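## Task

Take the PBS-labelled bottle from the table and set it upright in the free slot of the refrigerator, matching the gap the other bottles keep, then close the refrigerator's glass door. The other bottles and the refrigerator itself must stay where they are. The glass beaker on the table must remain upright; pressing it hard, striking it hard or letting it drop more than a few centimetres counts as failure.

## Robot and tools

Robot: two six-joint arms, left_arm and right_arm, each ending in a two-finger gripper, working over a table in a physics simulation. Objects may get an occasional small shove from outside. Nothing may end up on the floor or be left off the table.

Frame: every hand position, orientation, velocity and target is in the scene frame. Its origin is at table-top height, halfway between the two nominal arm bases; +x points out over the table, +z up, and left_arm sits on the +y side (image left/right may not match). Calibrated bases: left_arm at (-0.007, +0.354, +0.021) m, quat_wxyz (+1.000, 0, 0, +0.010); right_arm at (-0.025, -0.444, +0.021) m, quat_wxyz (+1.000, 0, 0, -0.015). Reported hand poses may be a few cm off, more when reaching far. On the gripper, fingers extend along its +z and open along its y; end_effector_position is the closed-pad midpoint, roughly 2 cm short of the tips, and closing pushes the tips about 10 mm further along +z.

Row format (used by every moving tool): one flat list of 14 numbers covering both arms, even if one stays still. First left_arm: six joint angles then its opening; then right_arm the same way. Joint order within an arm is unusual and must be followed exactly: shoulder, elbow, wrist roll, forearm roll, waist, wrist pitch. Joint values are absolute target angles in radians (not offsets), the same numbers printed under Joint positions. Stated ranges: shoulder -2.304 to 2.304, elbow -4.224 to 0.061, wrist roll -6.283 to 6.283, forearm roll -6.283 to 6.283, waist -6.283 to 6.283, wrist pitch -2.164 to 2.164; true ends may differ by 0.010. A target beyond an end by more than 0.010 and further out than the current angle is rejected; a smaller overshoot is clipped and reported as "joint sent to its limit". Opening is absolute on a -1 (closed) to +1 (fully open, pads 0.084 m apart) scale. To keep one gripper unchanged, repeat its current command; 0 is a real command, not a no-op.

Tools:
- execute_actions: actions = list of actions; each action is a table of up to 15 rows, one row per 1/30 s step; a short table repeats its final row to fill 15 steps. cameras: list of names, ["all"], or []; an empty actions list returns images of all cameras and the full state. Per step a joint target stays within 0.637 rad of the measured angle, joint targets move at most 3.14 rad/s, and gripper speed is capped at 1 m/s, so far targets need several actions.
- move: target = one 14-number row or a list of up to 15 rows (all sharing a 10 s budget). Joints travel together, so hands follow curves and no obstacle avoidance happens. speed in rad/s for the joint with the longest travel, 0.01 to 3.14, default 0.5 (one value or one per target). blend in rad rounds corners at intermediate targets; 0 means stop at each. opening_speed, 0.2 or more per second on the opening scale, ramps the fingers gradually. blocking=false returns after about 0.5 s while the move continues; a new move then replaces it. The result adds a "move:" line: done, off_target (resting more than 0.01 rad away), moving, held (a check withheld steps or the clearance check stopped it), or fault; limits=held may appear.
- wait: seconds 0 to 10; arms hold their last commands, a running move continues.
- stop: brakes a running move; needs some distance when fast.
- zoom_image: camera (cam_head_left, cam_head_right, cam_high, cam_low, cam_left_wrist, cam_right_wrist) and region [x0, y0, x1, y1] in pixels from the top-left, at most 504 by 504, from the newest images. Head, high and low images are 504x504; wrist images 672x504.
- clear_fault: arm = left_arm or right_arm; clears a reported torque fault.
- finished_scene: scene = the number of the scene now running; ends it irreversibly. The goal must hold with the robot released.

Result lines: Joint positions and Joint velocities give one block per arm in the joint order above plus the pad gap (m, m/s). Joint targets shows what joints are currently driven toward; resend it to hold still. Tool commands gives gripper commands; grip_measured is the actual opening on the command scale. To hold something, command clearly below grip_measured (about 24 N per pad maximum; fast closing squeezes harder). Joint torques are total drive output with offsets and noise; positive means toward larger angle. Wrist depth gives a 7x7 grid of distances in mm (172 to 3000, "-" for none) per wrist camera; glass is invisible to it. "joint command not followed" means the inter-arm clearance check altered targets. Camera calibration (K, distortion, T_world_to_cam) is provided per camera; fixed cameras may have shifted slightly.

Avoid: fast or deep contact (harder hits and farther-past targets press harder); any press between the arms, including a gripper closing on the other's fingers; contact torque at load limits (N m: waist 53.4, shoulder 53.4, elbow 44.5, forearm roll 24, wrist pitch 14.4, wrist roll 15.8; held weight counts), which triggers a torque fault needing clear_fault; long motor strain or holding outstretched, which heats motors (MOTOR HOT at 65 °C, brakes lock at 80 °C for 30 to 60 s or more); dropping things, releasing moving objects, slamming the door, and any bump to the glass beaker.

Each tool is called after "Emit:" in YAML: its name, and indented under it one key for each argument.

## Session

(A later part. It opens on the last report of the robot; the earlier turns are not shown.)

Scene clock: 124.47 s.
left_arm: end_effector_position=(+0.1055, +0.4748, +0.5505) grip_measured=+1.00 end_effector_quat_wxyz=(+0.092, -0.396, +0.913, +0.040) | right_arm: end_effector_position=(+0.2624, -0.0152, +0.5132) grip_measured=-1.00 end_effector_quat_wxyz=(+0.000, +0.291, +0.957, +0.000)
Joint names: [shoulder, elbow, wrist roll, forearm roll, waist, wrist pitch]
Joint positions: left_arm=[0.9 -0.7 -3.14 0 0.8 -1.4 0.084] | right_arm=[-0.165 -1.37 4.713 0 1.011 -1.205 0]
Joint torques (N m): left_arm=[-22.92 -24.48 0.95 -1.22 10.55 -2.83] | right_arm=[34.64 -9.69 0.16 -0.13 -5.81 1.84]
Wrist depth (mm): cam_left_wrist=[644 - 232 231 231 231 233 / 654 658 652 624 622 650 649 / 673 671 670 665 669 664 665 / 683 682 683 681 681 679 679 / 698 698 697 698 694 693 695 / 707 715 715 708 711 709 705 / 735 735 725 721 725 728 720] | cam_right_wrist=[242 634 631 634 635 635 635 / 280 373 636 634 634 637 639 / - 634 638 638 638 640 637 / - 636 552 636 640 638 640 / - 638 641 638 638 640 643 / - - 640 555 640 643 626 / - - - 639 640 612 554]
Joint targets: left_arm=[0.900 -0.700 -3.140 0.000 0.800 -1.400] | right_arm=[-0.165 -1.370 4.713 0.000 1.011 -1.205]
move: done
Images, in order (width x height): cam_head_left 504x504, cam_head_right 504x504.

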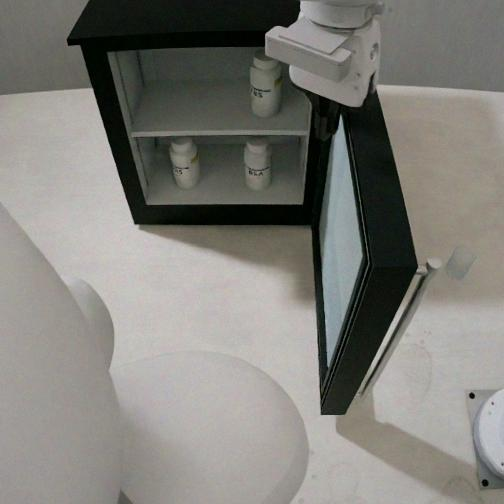

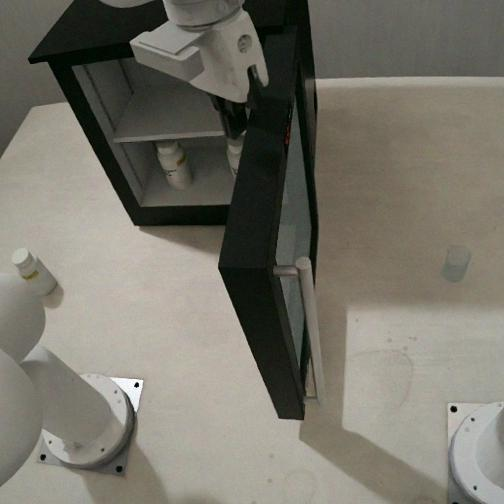

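Emit:
move:
  target:
    - [0.4,-0.5,-0.5,0,0.8,0.7,1,-0.165,-1.37,4.713,0,1.011,-1.205,-1]
    - [-0.4061,-0.2598,0.1352,1.1799,1.156,1.6269,1,-0.165,-1.37,4.713,0,1.011,-1.205,-1]
    - [-0.7874,-0.3691,0.3894,1.207,1.156,1.7276,1,-0.165,-1.37,4.713,0,1.011,-1.205,-1]
  speed: [1.0,0.9,0.5]
  blend: [0.1,0.03,0]
  cameras: ["cam_left_wrist","cam_head_left","cam_head_right"]

Scene clock: 134.60 s.
left_arm: end_effector_position=(+0.3302, +0.5764, +0.2103) grip_measured=+1.00 end_effector_quat_wxyz=(+0.000, +0.707, +0.000, +0.707) | right_arm: end_effector_position=(+0.2624, -0.0152, +0.5132) grip_measured=-1.00 end_effector_quat_wxyz=(+0.000, +0.291, +0.957, +0.000)
Joint names: [shoulder, elbow, wrist roll, forearm roll, waist, wrist pitch]
Joint positions: left_arm=[-0.787 -0.369 0.389 1.207 1.156 1.728 0.084] | right_arm=[-0.165 -1.37 4.713 0 1.011 -1.205 0]
Joint torques (N m): left_arm=[17.86 -8.84 1.09 2.44 10.9 5.51] | right_arm=[35.96 -10.17 -0.81 0.37 -6.34 1.87]
Wrist depth (mm): cam_left_wrist=[1564 1567 1564 1553 1550 739 528 / 1557 1571 1560 1560 1550 739 530 / 1560 1557 1560 1560 1553 1553 533 / 1574 1550 1553 1536 1543 1546 535 / 1567 1567 1574 1550 1567 1546 536 / 1553 1546 1550 1546 1550 1543 537 / 1574 832 1557 1539 893 809 541] | cam_right_wrist=[251 630 631 634 636 635 634 / 276 386 636 636 638 638 638 / 433 550 633 637 639 637 638 / - 637 552 637 638 638 641 / - 635 638 640 640 642 642 / - - 638 554 641 641 624 / - - - 641 643 610 554]
Joint targets: left_arm=[-0.787 -0.369 0.389 1.207 1.156 1.728] | right_arm=[-0.165 -1.370 4.713 0.000 1.011 -1.205]
move: done
camera_calibration:
cam_left_wrist: T_world_to_cam=[[0.0148082, -0.999737, -0.0174837, 0.610202], [0.0270298, 0.0178795, -0.999475, 0.257442], [0.999525, 0.0143278, 0.0272875, -0.211407], [0, 0, 0, 1]] pos_world=[0.195312, 0.608468, 0.273744]
Images, in order (width x height): cam_head_left 504x504, cam_head_right 504x504, cam_left_wrist 672x504.

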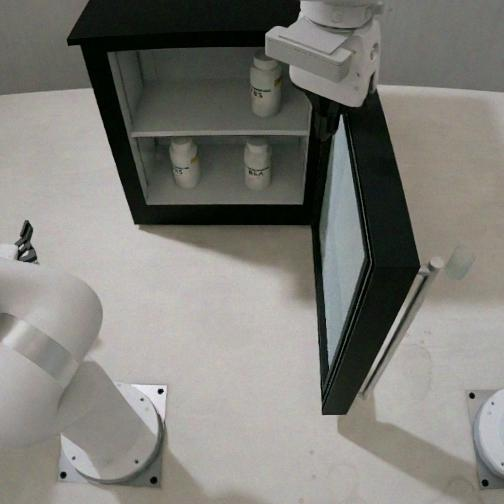

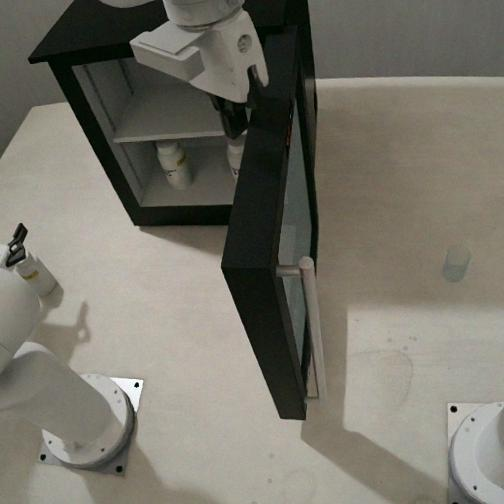

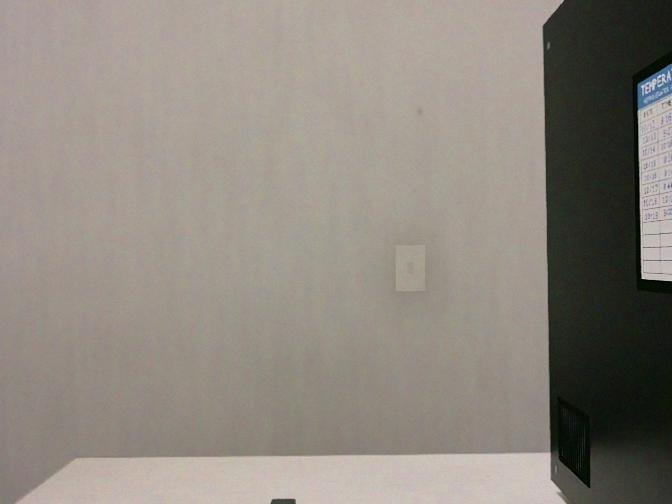

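Emit:
move:
  target:
    - [-1.0268,-0.4802,0.5118,1.2288,1.156,1.7721,1,-0.165,-1.37,4.713,0,1.011,-1.205,-1]
    - [-1.2358,-0.61,0.5884,1.2451,1.156,1.798,1,-0.165,-1.37,4.713,0,1.011,-1.205,-1]
  speed: 0.25
  blend: 0.02
  cameras: ["cam_left_wrist","cam_head_right"]

Scene clock: 139.43 s.
left_arm: end_effector_position=(+0.3359, +0.5902, +0.1010) grip_measured=+1.00 end_effector_quat_wxyz=(-0.017, +0.700, -0.016, +0.714) | right_arm: end_effector_position=(+0.2624, -0.0152, +0.5132) grip_measured=-1.00 end_effector_quat_wxyz=(+0.000, +0.291, +0.957, +0.000)
Joint names: [shoulder, elbow, wrist roll, forearm roll, waist, wrist pitch]
Joint positions: left_arm=[-1.175 -0.603 0.586 1.244 1.156 1.797 0.084] | right_arm=[-0.165 -1.37 4.713 0 1.011 -1.205 0]
Joint torques (N m): left_arm=[46.13 -5.05 0.04 1.03 0.12 2.06] | right_arm=[33.87 -10.89 -0.86 0.71 -7.08 1.77]
Wrist depth (mm): cam_left_wrist=[1571 1582 1567 1557 1553 732 533 / 1582 1571 1564 1560 1564 1560 542 / 1574 1571 1557 1553 1564 1553 553 / 1564 1560 1571 1550 1560 1543 560 / 1546 1550 1546 1546 1546 1536 572 / 1553 1539 1543 871 835 779 578 / 584 624 - - - - 533] | cam_right_wrist=[250 633 633 636 633 634 637 / 276 387 635 637 636 638 637 / 432 549 636 636 637 636 638 / - 636 552 637 638 640 641 / - 638 638 640 638 641 643 / - - 639 553 644 641 626 / - - - 641 646 612 555]
Joint targets: left_arm=[-1.174 -0.604 0.586 1.244 1.156 1.797] | right_arm=[-0.165 -1.370 4.713 0.000 1.011 -1.205]
Tool commands: left_gripper/opening=+1.0 right_gripper/opening=-1.0
TORQUE FAULT: the external load on the shoulder of the left arm reached its load limit, and that arm stopped. The contact can be on any part of that arm beyond that joint, not only on its tool. A torque fault puts only its own arm into a fault stop. That arm's remaining commands of this call were not run. The hold on the shoulder of that arm was moved back by the arm itself, up to 3 degrees, as the stop began. That arm is still stopped at the end of this call. While its stop runs, that arm, its gripper or tool too, takes no new command.
CLEAR FAULT: the left arm stays stopped (state 4) until you call clear_fault(arm="left_arm").
End effector pose when the fault began: left_arm: position (+0.3303, +0.5767, +0.0835), quat_wxyz (+0.000, +0.707, +0.000, +0.707)
Joint positions when the fault began: left_arm=[-1.226 -0.604 0.586 1.244 1.156 1.797 0.084]
move: fault (left_arm); left_arm: the shoulder is farthest, 0.061 rad from its target
camera_calibration:
cam_left_wrist: T_world_to_cam=[[0.0158785, -0.997818, -0.0640827, 0.625186], [0.0463927, 0.064757, -0.996822, 0.113248], [0.998797, 0.012855, 0.0473197, -0.215229], [0, 0, 0, 1]] pos_world=[0.19979, 0.619255, 0.163136]
Images, in order (width x height): cam_head_right 504x504, cam_left_wrist 672x504.

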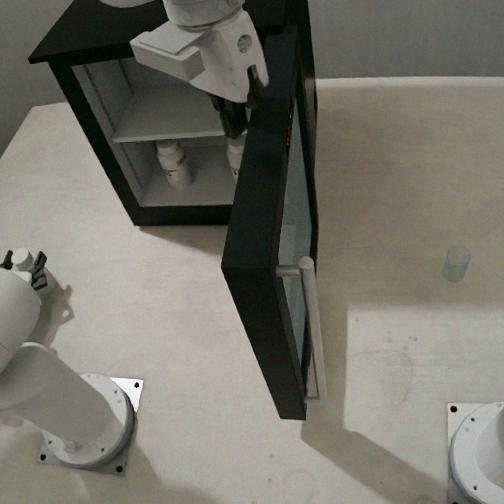

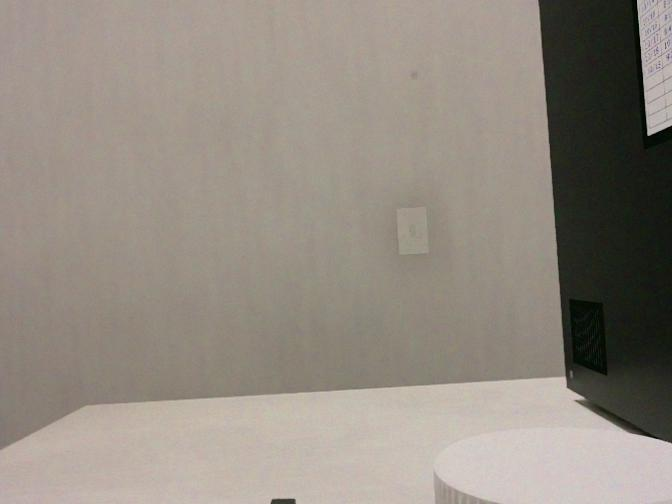

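Emit:
clear_fault:
  arm: "left_arm"

Emit:
move:
  target: [-1.1933,-0.5808,0.5755,1.2426,1.156,1.7937,1,-0.165,-1.37,4.713,0,1.011,-1.205,-1]
  speed: 0.2
  cameras: ["cam_left_wrist","cam_head_right"]

Emit:
zoom_image:
  camera: "cam_head_right"
  region: [0, 220, 120, 340]

Scene clock: 147.30 s.
left_arm: end_effector_position=(+0.3359, +0.5902, +0.1010) grip_measured=+1.00 end_effector_quat_wxyz=(-0.017, +0.700, -0.016, +0.714) | right_arm: end_effector_position=(+0.2624, -0.0152, +0.5132) grip_measured=-1.00 end_effector_quat_wxyz=(+0.000, +0.291, +0.957, +0.000)
Joint names: [shoulder, elbow, wrist roll, forearm roll, waist, wrist pitch]
Joint positions: left_arm=[-1.175 -0.603 0.586 1.244 1.156 1.797 0.084] | right_arm=[-0.165 -1.37 4.713 0 1.011 -1.205 0]
Joint torques (N m): left_arm=[45.8 -4.96 0.02 0.97 0.03 2.14] | right_arm=[32.82 -11.26 -0.82 1.14 -7.36 1.75]
Wrist depth (mm): cam_left_wrist=[1578 1578 1571 1564 1557 730 535 / 1578 1553 1574 1571 1543 1553 542 / 1564 1557 1543 1564 1550 1557 552 / 1560 1553 1560 1546 1550 1550 561 / 1550 1550 1536 1543 1543 1533 572 / 1546 1560 1546 871 834 778 582 / 584 624 - - - - 532] | cam_right_wrist=[250 633 634 634 633 636 635 / 275 387 634 634 637 637 636 / 432 550 636 636 636 640 640 / - 634 553 637 643 640 642 / - 637 636 638 640 640 643 / - - 638 555 641 642 624 / - - - 639 640 610 554]
Joint targets: left_arm=[-1.175 -0.603 0.586 1.244 1.156 1.797] | right_arm=[-0.165 -1.370 4.713 0.000 1.011 -1.205]
Tool commands: left_gripper/opening=+1.0 right_gripper/opening=-1.0
TORQUE FAULT, CONTINUED: the left arm's stop, for the torque fault of the shoulder that an earlier result reported, is over. The call counts as one of the actions that you can send in this scene. The hold on the shoulder of that arm was moved back by the arm itself, up to 3 degrees, as the stop began. That arm's target is now where it stood when the stop ended, not its last command. That arm keeps its grip as last carried out and accepts commands again: back off and push less far.
CLEAR FAULT: your call cleared the left arm's torque fault. If a joint's load stays at its limit, that arm stops again at once.

Scene clock: 148.07 s.
left_arm: end_effector_position=(+0.3302, +0.5764, +0.0943) grip_measured=+1.00 end_effector_quat_wxyz=(+0.000, +0.707, +0.000, +0.707) | right_arm: end_effector_position=(+0.2624, -0.0152, +0.5132) grip_measured=-1.00 end_effector_quat_wxyz=(+0.000, +0.291, +0.957, +0.000)
Joint names: [shoulder, elbow, wrist roll, forearm roll, waist, wrist pitch]
Joint positions: left_arm=[-1.193 -0.581 0.576 1.243 1.156 1.794 0.084] | right_arm=[-0.165 -1.37 4.713 0 1.011 -1.205 0]
Joint torques (N m): left_arm=[23.19 9.67 -0.82 -1.55 0.43 -1.02] | right_arm=[35.49 -11.09 -0.86 1.5 -5.89 1.51]
Wrist depth (mm): cam_left_wrist=[1564 1557 1553 1550 1560 733 526 / 1557 1560 1557 1546 1536 736 526 / 1564 1553 1557 1550 1539 1543 530 / 1550 1560 1546 1546 1557 1550 533 / 1557 1564 1557 1553 1567 1567 535 / 794 785 904 886 880 743 537 / 488 - - - - - 469] | cam_right_wrist=[250 632 631 632 634 636 637 / 275 386 633 634 637 633 639 / 433 550 634 637 634 637 641 / - 636 552 634 640 640 640 / - 637 638 638 642 639 642 / - - 638 554 645 640 627 / - - - 643 644 610 554]
Joint targets: left_arm=[-1.193 -0.581 0.575 1.243 1.156 1.794] | right_arm=[-0.165 -1.370 4.713 0.000 1.011 -1.205]
move: done
camera_calibration:
cam_left_wrist: T_world_to_cam=[[0.0145157, -0.999738, -0.0176838, 0.608263], [0.0273329, 0.0180758, -0.999463, 0.141221], [0.999521, 0.0140246, 0.0275881, -0.208101], [0, 0, 0, 1]] pos_world=[0.195312, 0.60847, 0.157643]
Images, in order (width x height): cam_head_right 504x504, cam_left_wrist 672x504.

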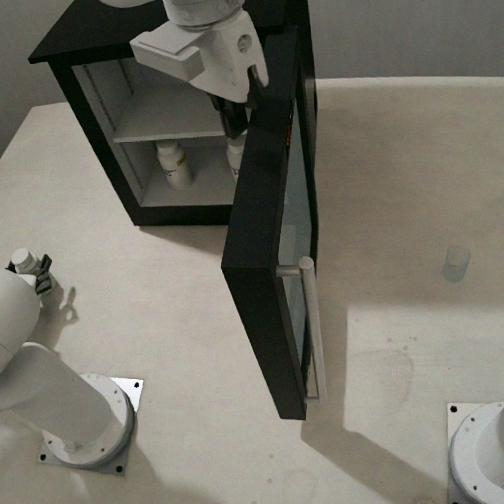

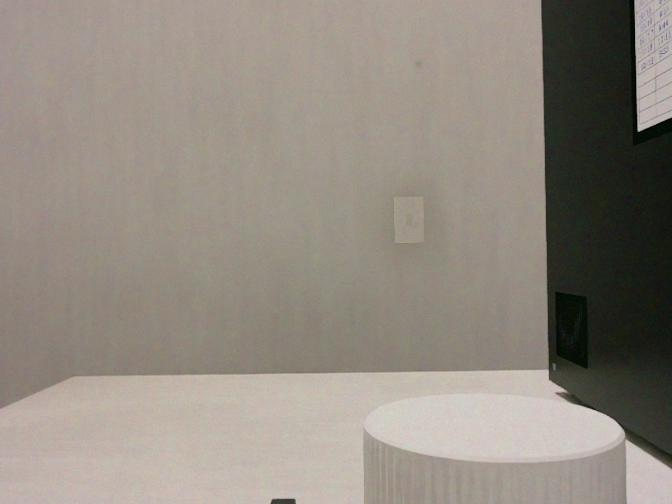

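Scaled by 4.200 from the camera's 504x504 image, which has a finer 720x720 frame.

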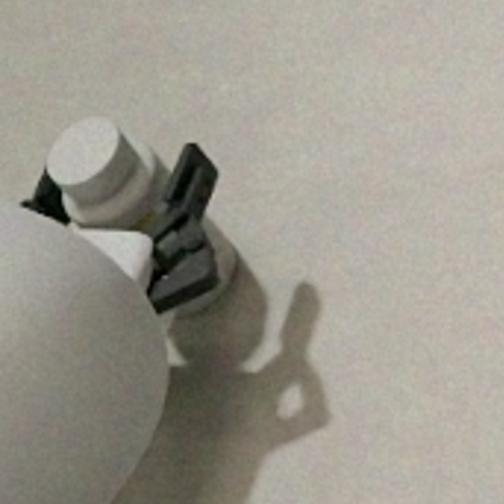

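Emit:
move:
  target:
    - [-1.1933,-0.5808,0.5755,1.2426,1.156,1.7937,-0.1,-0.165,-1.37,4.713,0,1.011,-1.205,-1]
    - [-1.0268,-0.4802,0.5118,1.2288,1.156,1.7721,-0.1,-0.165,-1.37,4.713,0,1.011,-1.205,-1]
    - [-0.7874,-0.3691,0.3894,1.207,1.156,1.7276,-0.1,-0.165,-1.37,4.713,0,1.011,-1.205,-1]
    - [-0.4061,-0.2598,0.1352,1.1799,1.156,1.6269,-0.1,-0.165,-1.37,4.713,0,1.011,-1.205,-1]
    - [0.5,-0.1,0,0,0.4,0.97,-0.1,-0.165,-1.37,4.713,0,1.011,-1.205,-1]
    - [0.143,-0.085,0.1137,-0.5264,-0.5351,1.3728,-0.1,-0.165,-1.37,4.713,0,1.011,-1.205,-1]
  speed: [0.5,0.4,0.6,0.8,0.8,0.7]
  blend: [0,0.02,0.03,0.05,0.1,0]
  opening_speed: 1.2
  cameras: ["cam_left_wrist","cam_head_left","cam_head_right"]

Scene clock: 164.53 s.
left_arm: end_effector_position=(+0.4004, +0.2625, +0.3902) grip_measured=+0.39 end_effector_quat_wxyz=(+0.000, +0.707, +0.000, +0.707) | right_arm: end_effector_position=(+0.2624, -0.0152, +0.5132) grip_measured=-1.00 end_effector_quat_wxyz=(+0.000, +0.291, +0.957, +0.000)
Joint names: [shoulder, elbow, wrist roll, forearm roll, waist, wrist pitch]
Joint positions: left_arm=[0.143 -0.085 0.114 -0.526 -0.535 1.373 0.061] | right_arm=[-0.165 -1.37 4.713 0 1.011 -1.205 0]
Joint torques (N m): left_arm=[-0.68 -7.17 0.98 -1.63 -9.77 6.31] | right_arm=[34.38 -10.74 -0.81 1.46 -6.8 1.6]
Wrist depth (mm): cam_left_wrist=[- 209 223 223 222 212 220 / - 224 224 223 222 221 221 / - 224 224 288 226 296 301 / - 223 246 425 424 423 422 / - 223 245 424 423 423 419 / - 223 223 423 423 422 421 / - 223 - - - - 420] | cam_right_wrist=[251 632 631 635 634 637 636 / 275 387 633 638 636 638 636 / 431 549 633 636 637 637 640 / - 637 552 640 638 640 640 / - 636 638 638 640 642 641 / - - 639 556 641 641 626 / - - - 640 642 612 554]
Joint targets: left_arm=[0.143 -0.085 0.114 -0.526 -0.535 1.373] | right_arm=[-0.165 -1.370 4.713 0.000 1.011 -1.205]
move: done
camera_calibration:
cam_left_wrist: T_world_to_cam=[[0.0148078, -0.999741, -0.0172834, 0.2984], [0.027132, 0.0176807, -0.999475, 0.440994], [0.999522, 0.0143311, 0.0273868, -0.28203], [0, 0, 0, 1]] pos_world=[0.265512, 0.294567, 0.453644]
Images, in order (width x height): cam_head_left 504x504, cam_head_right 504x504, cam_left_wrist 672x504.

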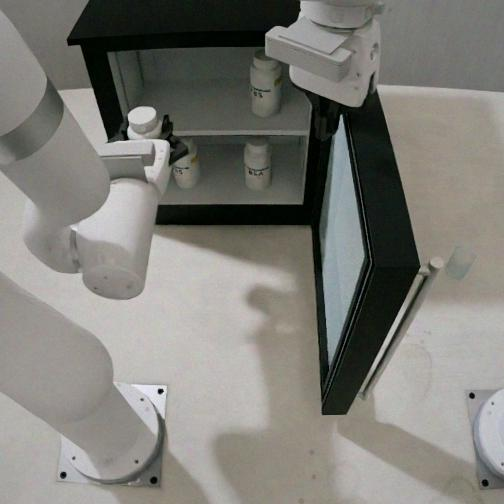

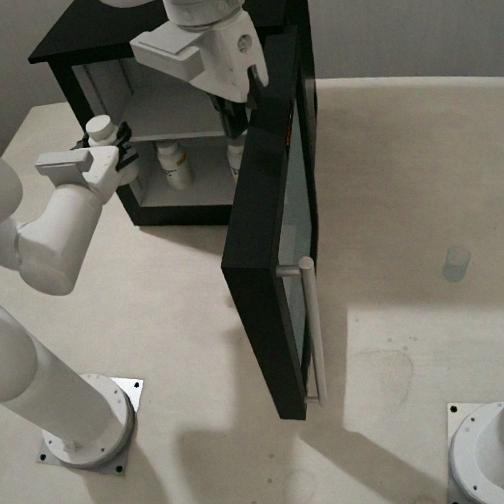

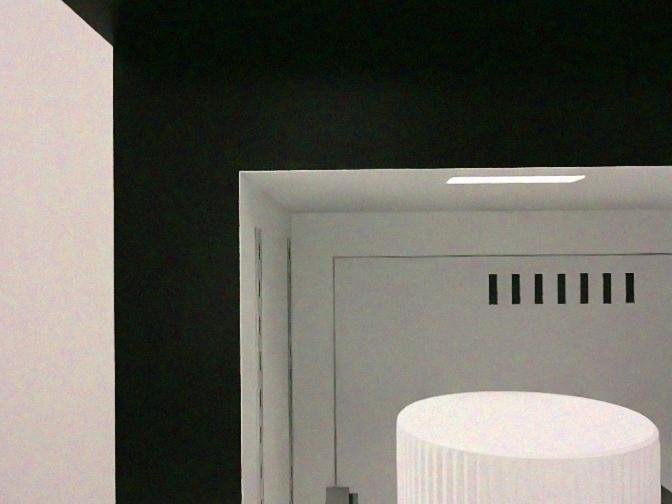

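Emit:
move:
  target:
    - [-0.1444,-0.4124,0.1914,-0.8017,-0.5534,1.3821,-0.1,-0.165,-1.37,4.713,0,1.011,-1.205,-1]
    - [-0.2816,-0.5925,0.2006,-0.7094,-0.4552,1.3316,-0.1,-0.165,-1.37,4.713,0,1.011,-1.205,-1]
    - [-0.3362,-0.5918,0.1638,-0.7014,-0.4552,1.3738,-0.1,-0.165,-1.37,4.713,0,1.011,-1.205,-1]
  speed: [0.25,0.2,0.1]
  cameras: ["cam_left_wrist","cam_head_right"]

Emit:
zoom_image:
  camera: "cam_head_right"
  region: [50, 30, 300, 230]

Scene clock: 171.43 s.
left_arm: end_effector_position=(+0.5763, +0.2542, +0.3801) grip_measured=+0.39 end_effector_quat_wxyz=(-0.088, +0.701, +0.088, +0.702) | right_arm: end_effector_position=(+0.2624, -0.0152, +0.5132) grip_measured=-1.00 end_effector_quat_wxyz=(+0.000, +0.291, +0.957, +0.000)
Joint names: [shoulder, elbow, wrist roll, forearm roll, waist, wrist pitch]
Joint positions: left_arm=[-0.335 -0.592 0.164 -0.701 -0.455 1.375 0.061] | right_arm=[-0.165 -1.37 4.713 0 1.011 -1.205 0]
Joint torques (N m): left_arm=[-6.78 4.74 -0.79 -1.71 11.37 -12.71] | right_arm=[33.65 -11.5 -0.82 2 -6.05 1.52]
Wrist depth (mm): cam_left_wrist=[- - - - - - - / - - 197 198 199 200 201 / - - 206 258 251 241 234 / - - 205 261 252 242 233 / - - 205 261 252 242 232 / - - 189 260 252 239 232 / - - 188 - - - 230] | cam_right_wrist=[250 633 634 633 633 637 639 / 274 386 631 633 638 636 638 / 433 551 636 634 639 637 640 / - 636 549 640 641 638 641 / - 637 637 637 638 643 640 / - - 640 554 642 639 626 / - - - 641 643 611 552]
Joint targets: left_arm=[-0.336 -0.592 0.164 -0.701 -0.455 1.374] | right_arm=[-0.165 -1.370 4.713 0.000 1.011 -1.205]
move: done
camera_calibration:
cam_left_wrist: T_world_to_cam=[[0.26178, -0.964983, -0.0167185, 0.135977], [0.0241806, 0.0238748, -0.999422, 0.426288], [0.964825, 0.261224, 0.0295838, -0.50099], [0, 0, 0, 1]] pos_world=[0.437463, 0.251908, 0.443137]
Images, in order (width x height): cam_head_right 504x504, cam_left_wrist 672x504.

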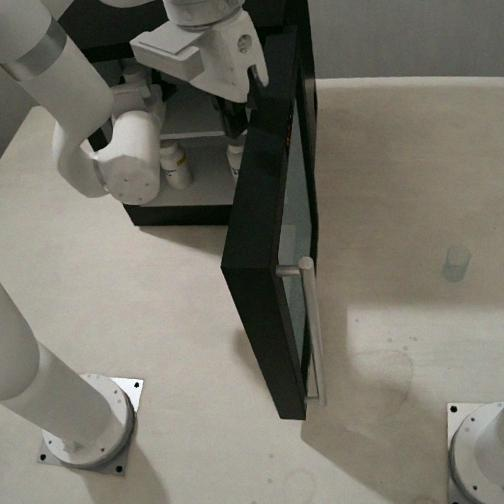

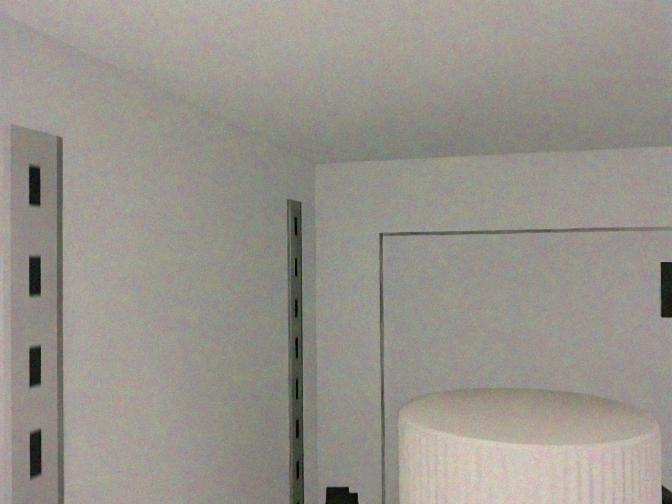

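Scaled by 2.016 from the camera's 504x504 image, which has a finer 720x720 frame.

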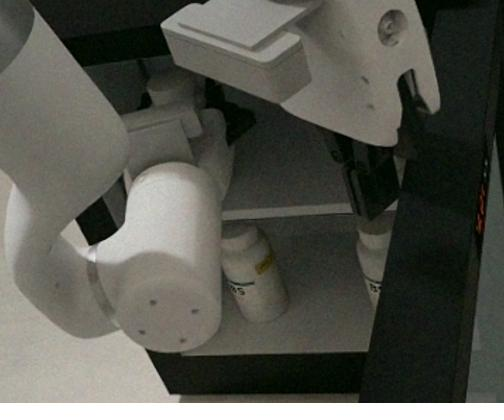

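Emit:
move:
  target:
    - [-0.334,-0.592,0.1645,-0.7014,-0.4552,1.372,0.66,-0.165,-1.37,4.713,0,1.011,-1.205,-1]
    - [-0.272,-0.4995,0.159,-0.778,-0.536,1.411,0.66,-0.165,-1.37,4.713,0,1.011,-1.205,-1]
    - [-0.211,-0.412,0.1546,-0.8809,-0.641,1.4418,0.66,-0.165,-1.37,4.713,0,1.011,-1.205,-1]
  speed: 0.15
  blend: [0,0.02,0]
  opening_speed: 0.7

Emit:
move:
  target:
    - [0.143,-0.085,0.1137,-0.5264,-0.5351,1.3728,0.66,-0.1,-1.7,4.713,0,1.06,-1.6,-1]
    - [0.5,-0.1,0,0,0.3,0.97,0.66,-0.1,-1.7,3.5,0,0.1,-1.6,-1]
    - [0.3,-0.5,0.1,-0.6,0.8,0.6,0.66,0.098,-1.0709,1.57,0,0.721,-1.1687,-1]
  speed: [0.6,1.0,1.0]
  blend: 0.03
  cameras: ["cam_head_left","cam_head_right"]

Emit:
zoom_image:
  camera: "cam_head_left"
  region: [60, 20, 360, 240]

Scene clock: 178.80 s.
left_arm: end_effector_position=(+0.4854, +0.2325, +0.3791) grip_measured=+0.66 end_effector_quat_wxyz=(-0.088, +0.702, +0.088, +0.702) | right_arm: end_effector_position=(+0.2624, -0.0152, +0.5132) grip_measured=-1.00 end_effector_quat_wxyz=(+0.000, +0.291, +0.957, +0.000)
Joint names: [shoulder, elbow, wrist roll, forearm roll, waist, wrist pitch]
Joint positions: left_arm=[-0.211 -0.412 0.155 -0.881 -0.641 1.442 0.071] | right_arm=[-0.165 -1.37 4.713 0 1.011 -1.205 0]
Joint torques (N m): left_arm=[33.99 -5.53 -0.92 -1.75 -9.12 5.62] | right_arm=[34.53 -11.73 -0.77 2.71 -6.08 1.3]
Wrist depth (mm): cam_left_wrist=[- - - - - - - / - 181 207 209 182 211 213 / - 192 247 307 338 324 316 / - 192 254 352 345 331 318 / - 191 253 335 337 327 317 / - 191 253 302 192 323 317 / - 190 252 301 187 191 317] | cam_right_wrist=[250 630 635 636 636 632 229 / 275 387 633 636 637 - 244 / 433 549 634 635 636 638 636 / - 637 553 635 638 639 641 / - 640 637 637 638 640 641 / - - 640 555 644 641 625 / - - - 641 641 609 554]
Joint targets: left_arm=[-0.211 -0.412 0.155 -0.881 -0.641 1.442] | right_arm=[-0.165 -1.370 4.713 0.000 1.011 -1.205]
move: done

Scene clock: 183.43 s.
left_arm: end_effector_position=(+0.2903, +0.7872, +0.5098) grip_measured=+0.66 end_effector_quat_wxyz=(-0.247, +0.580, +0.533, +0.565) | right_arm: end_effector_position=(+0.2935, -0.1807, +0.5003) grip_measured=-1.00 end_effector_quat_wxyz=(+0.000, +0.905, -0.426, +0.000)
Joint names: [shoulder, elbow, wrist roll, forearm roll, waist, wrist pitch]
Joint positions: left_arm=[0.3 -0.5 0.1 -0.6 0.8 0.6 0.071] | right_arm=[0.098 -1.071 1.57 0 0.721 -1.169 0]
Joint torques (N m): left_arm=[-0.22 -27.7 1.03 -1.35 11.1 -0.91] | right_arm=[27.51 -10.71 -1.74 2.8 8.02 1.92]
Wrist depth (mm): cam_left_wrist=[2948 - - - - 2717 2213 / - - - - - 2654 2151 / 2696 - - - - 2528 2062 / - - - - - 2431 2008 / - - - - - 2356 1957 / 2465 2474 2294 - 2911 2294 1898 / 2112 2138 1877 2138 2717 2220 1813] | cam_right_wrist=[617 620 622 623 625 621 627 / 620 620 620 623 622 625 625 / 619 622 622 625 628 625 630 / 527 622 622 626 626 626 630 / 323 492 622 626 627 629 630 / 325 625 542 625 629 630 631 / 626 625 629 542 629 631 633]
Joint targets: left_arm=[0.300 -0.500 0.100 -0.600 0.800 0.600] | right_arm=[0.098 -1.071 1.570 0.000 0.721 -1.169]
move: done
Images, in order (width x height): cam_head_left 504x504, cam_head_right 504x504.

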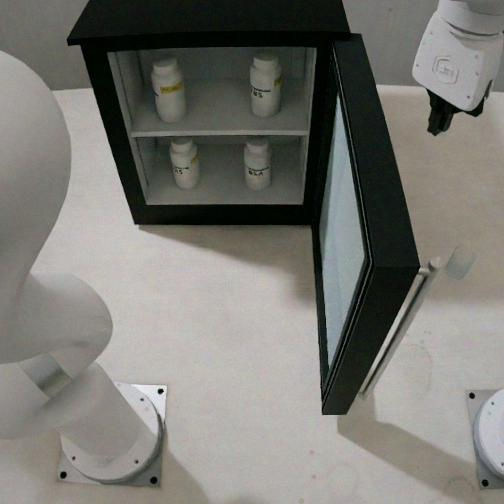

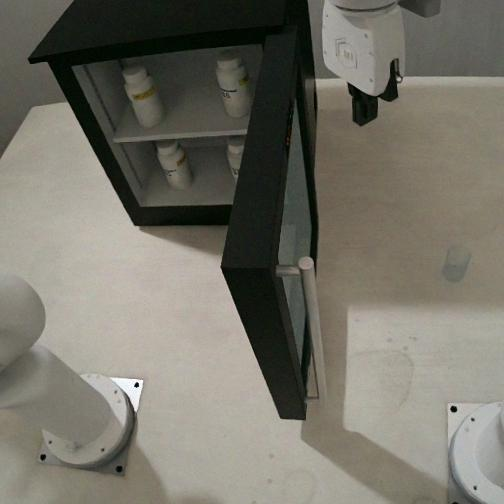

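Scaled by 1.680 from the camera's 504x504 image, which has a finer 720x720 frame.

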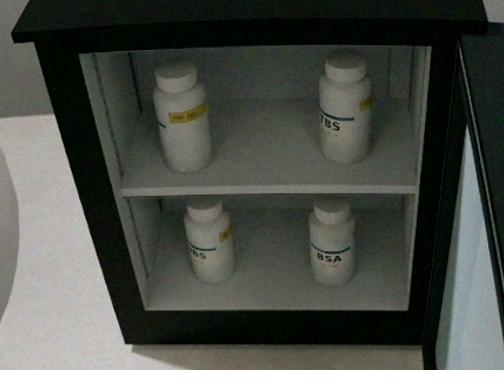

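Emit:
move:
  target:
    - [0.3,-0.5,0.1,-0.6,1.0,0.6,0.66,-0.1237,-1.2949,1.57,0,0.950,-1.1712,-1]
    - [0.3,-0.5,0.1,-0.6,1.0,0.6,0.66,-0.3182,-1.5263,1.57,0,0.9995,-1.2081,-1]
    - [0.3,-0.5,0.1,-0.6,1.0,0.6,0.66,-0.5417,-1.8298,1.57,0,0.984,-1.2881,-1]
    - [0.3,-0.5,0.1,-0.6,1.0,0.6,0.66,-0.707,-2.079,1.57,0,0.949,-1.372,-1]
  speed: [0.3,0.25,0.25,0.15]
  blend: 0.02

Emit:
move:
  target: [0.3,-0.5,0.1,-0.6,1.0,0.6,0.66,-0.1,-1.6,1.57,0,1.02,-1.5,-1]
  speed: 0.4
  cameras: ["cam_head_left","cam_head_right"]

Emit:
zoom_image:
  camera: "cam_head_left"
  region: [60, 20, 360, 240]

Scene clock: 192.67 s.
left_arm: end_effector_position=(+0.1984, +0.8375, +0.5098) grip_measured=+0.66 end_effector_quat_wxyz=(-0.302, +0.524, +0.588, +0.537) | right_arm: end_effector_position=(+0.4006, +0.1132, +0.5002) grip_measured=-1.00 end_effector_quat_wxyz=(+0.000, +0.947, -0.320, +0.000)
Joint names: [shoulder, elbow, wrist roll, forearm roll, waist, wrist pitch]
Joint positions: left_arm=[0.3 -0.5 0.1 -0.6 1 0.6 0.071] | right_arm=[-0.707 -2.079 1.57 0 0.949 -1.372 0]
Joint torques (N m): left_arm=[0.95 -25.46 1 -0.48 11.1 -0.43] | right_arm=[21.78 -22.12 -1.39 6.24 -7.29 -2.1]
Wrist depth (mm): cam_left_wrist=[- - - - - - - / - - - - - - - / - - - - - - 2805 / - - 2839 - - - 2644 / - - - - - - 2501 / 2749 2986 - 2547 - - 2439 / 2279 2309 2381 2145 2372 2911 2257] | cam_right_wrist=[- - - - - - - / - - - - - - - / - - - - - - - / - - - - - - 629 / - - - - - 630 628 / - - - - 626 627 631 / - - - 627 628 630 630]
Joint targets: left_arm=[0.300 -0.500 0.100 -0.600 1.000 0.600] | right_arm=[-0.707 -2.079 1.570 0.000 0.949 -1.372]
move: done

Scene clock: 194.70 s.
left_arm: end_effector_position=(+0.1984, +0.8375, +0.5098) grip_measured=+0.66 end_effector_quat_wxyz=(-0.302, +0.524, +0.588, +0.537) | right_arm: end_effector_position=(+0.2360, -0.0469, +0.6483) grip_measured=-1.00 end_effector_quat_wxyz=(+0.000, +0.958, -0.286, +0.000)
Joint names: [shoulder, elbow, wrist roll, forearm roll, waist, wrist pitch]
Joint positions: left_arm=[0.3 -0.5 0.1 -0.6 1 0.6 0.071] | right_arm=[-0.1 -1.6 1.57 0 1.02 -1.5 0]
Joint torques (N m): left_arm=[1.64 -24.83 1.04 -0.25 10.77 -0.19] | right_arm=[32.5 -10.1 -1.36 6.13 6.65 -2.04]
Wrist depth (mm): cam_left_wrist=[- - - - - - - / - - - - - - 2973 / - - - - - - 2793 / - - 2816 - - - 2696 / - - - - - - 2538 / 2793 - - 2547 - - 2448 / 2294 2279 2422 2145 2381 2935 2257] | cam_right_wrist=[253 303 767 765 771 771 775 / 479 631 626 765 771 776 771 / 677 685 770 769 772 777 778 / 683 769 771 773 779 774 772 / 768 769 772 773 778 778 780 / 771 769 773 771 774 778 775 / 771 773 773 775 778 778 780]
Joint targets: left_arm=[0.300 -0.500 0.100 -0.600 1.000 0.600] | right_arm=[-0.100 -1.600 1.570 0.000 1.020 -1.500]
move: done
Images, in order (width x height): cam_head_left 504x504, cam_head_right 504x504.

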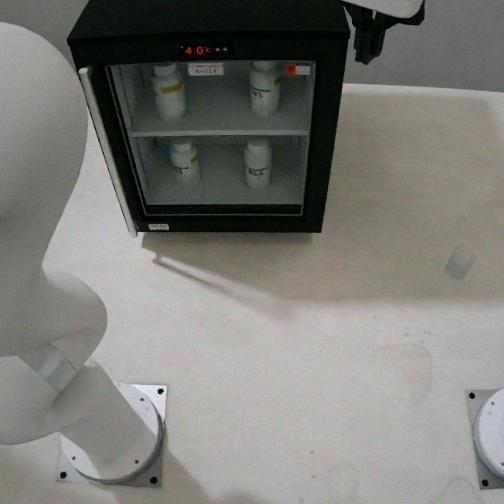

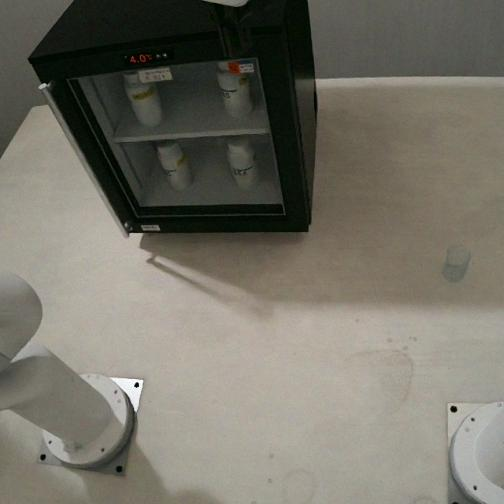

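Scaled by 1.680 from the camera's 504x504 image, which has a finer 720x720 frame.

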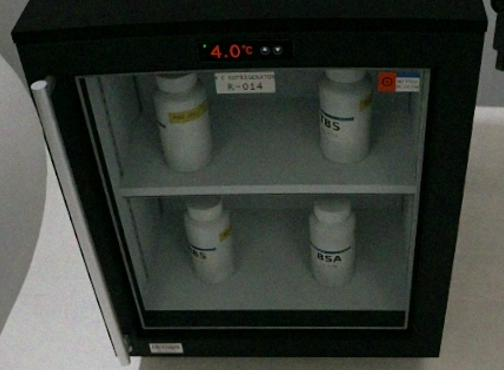

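Emit:
finished_scene:
  scene: 2

The scene is finished: the task was done.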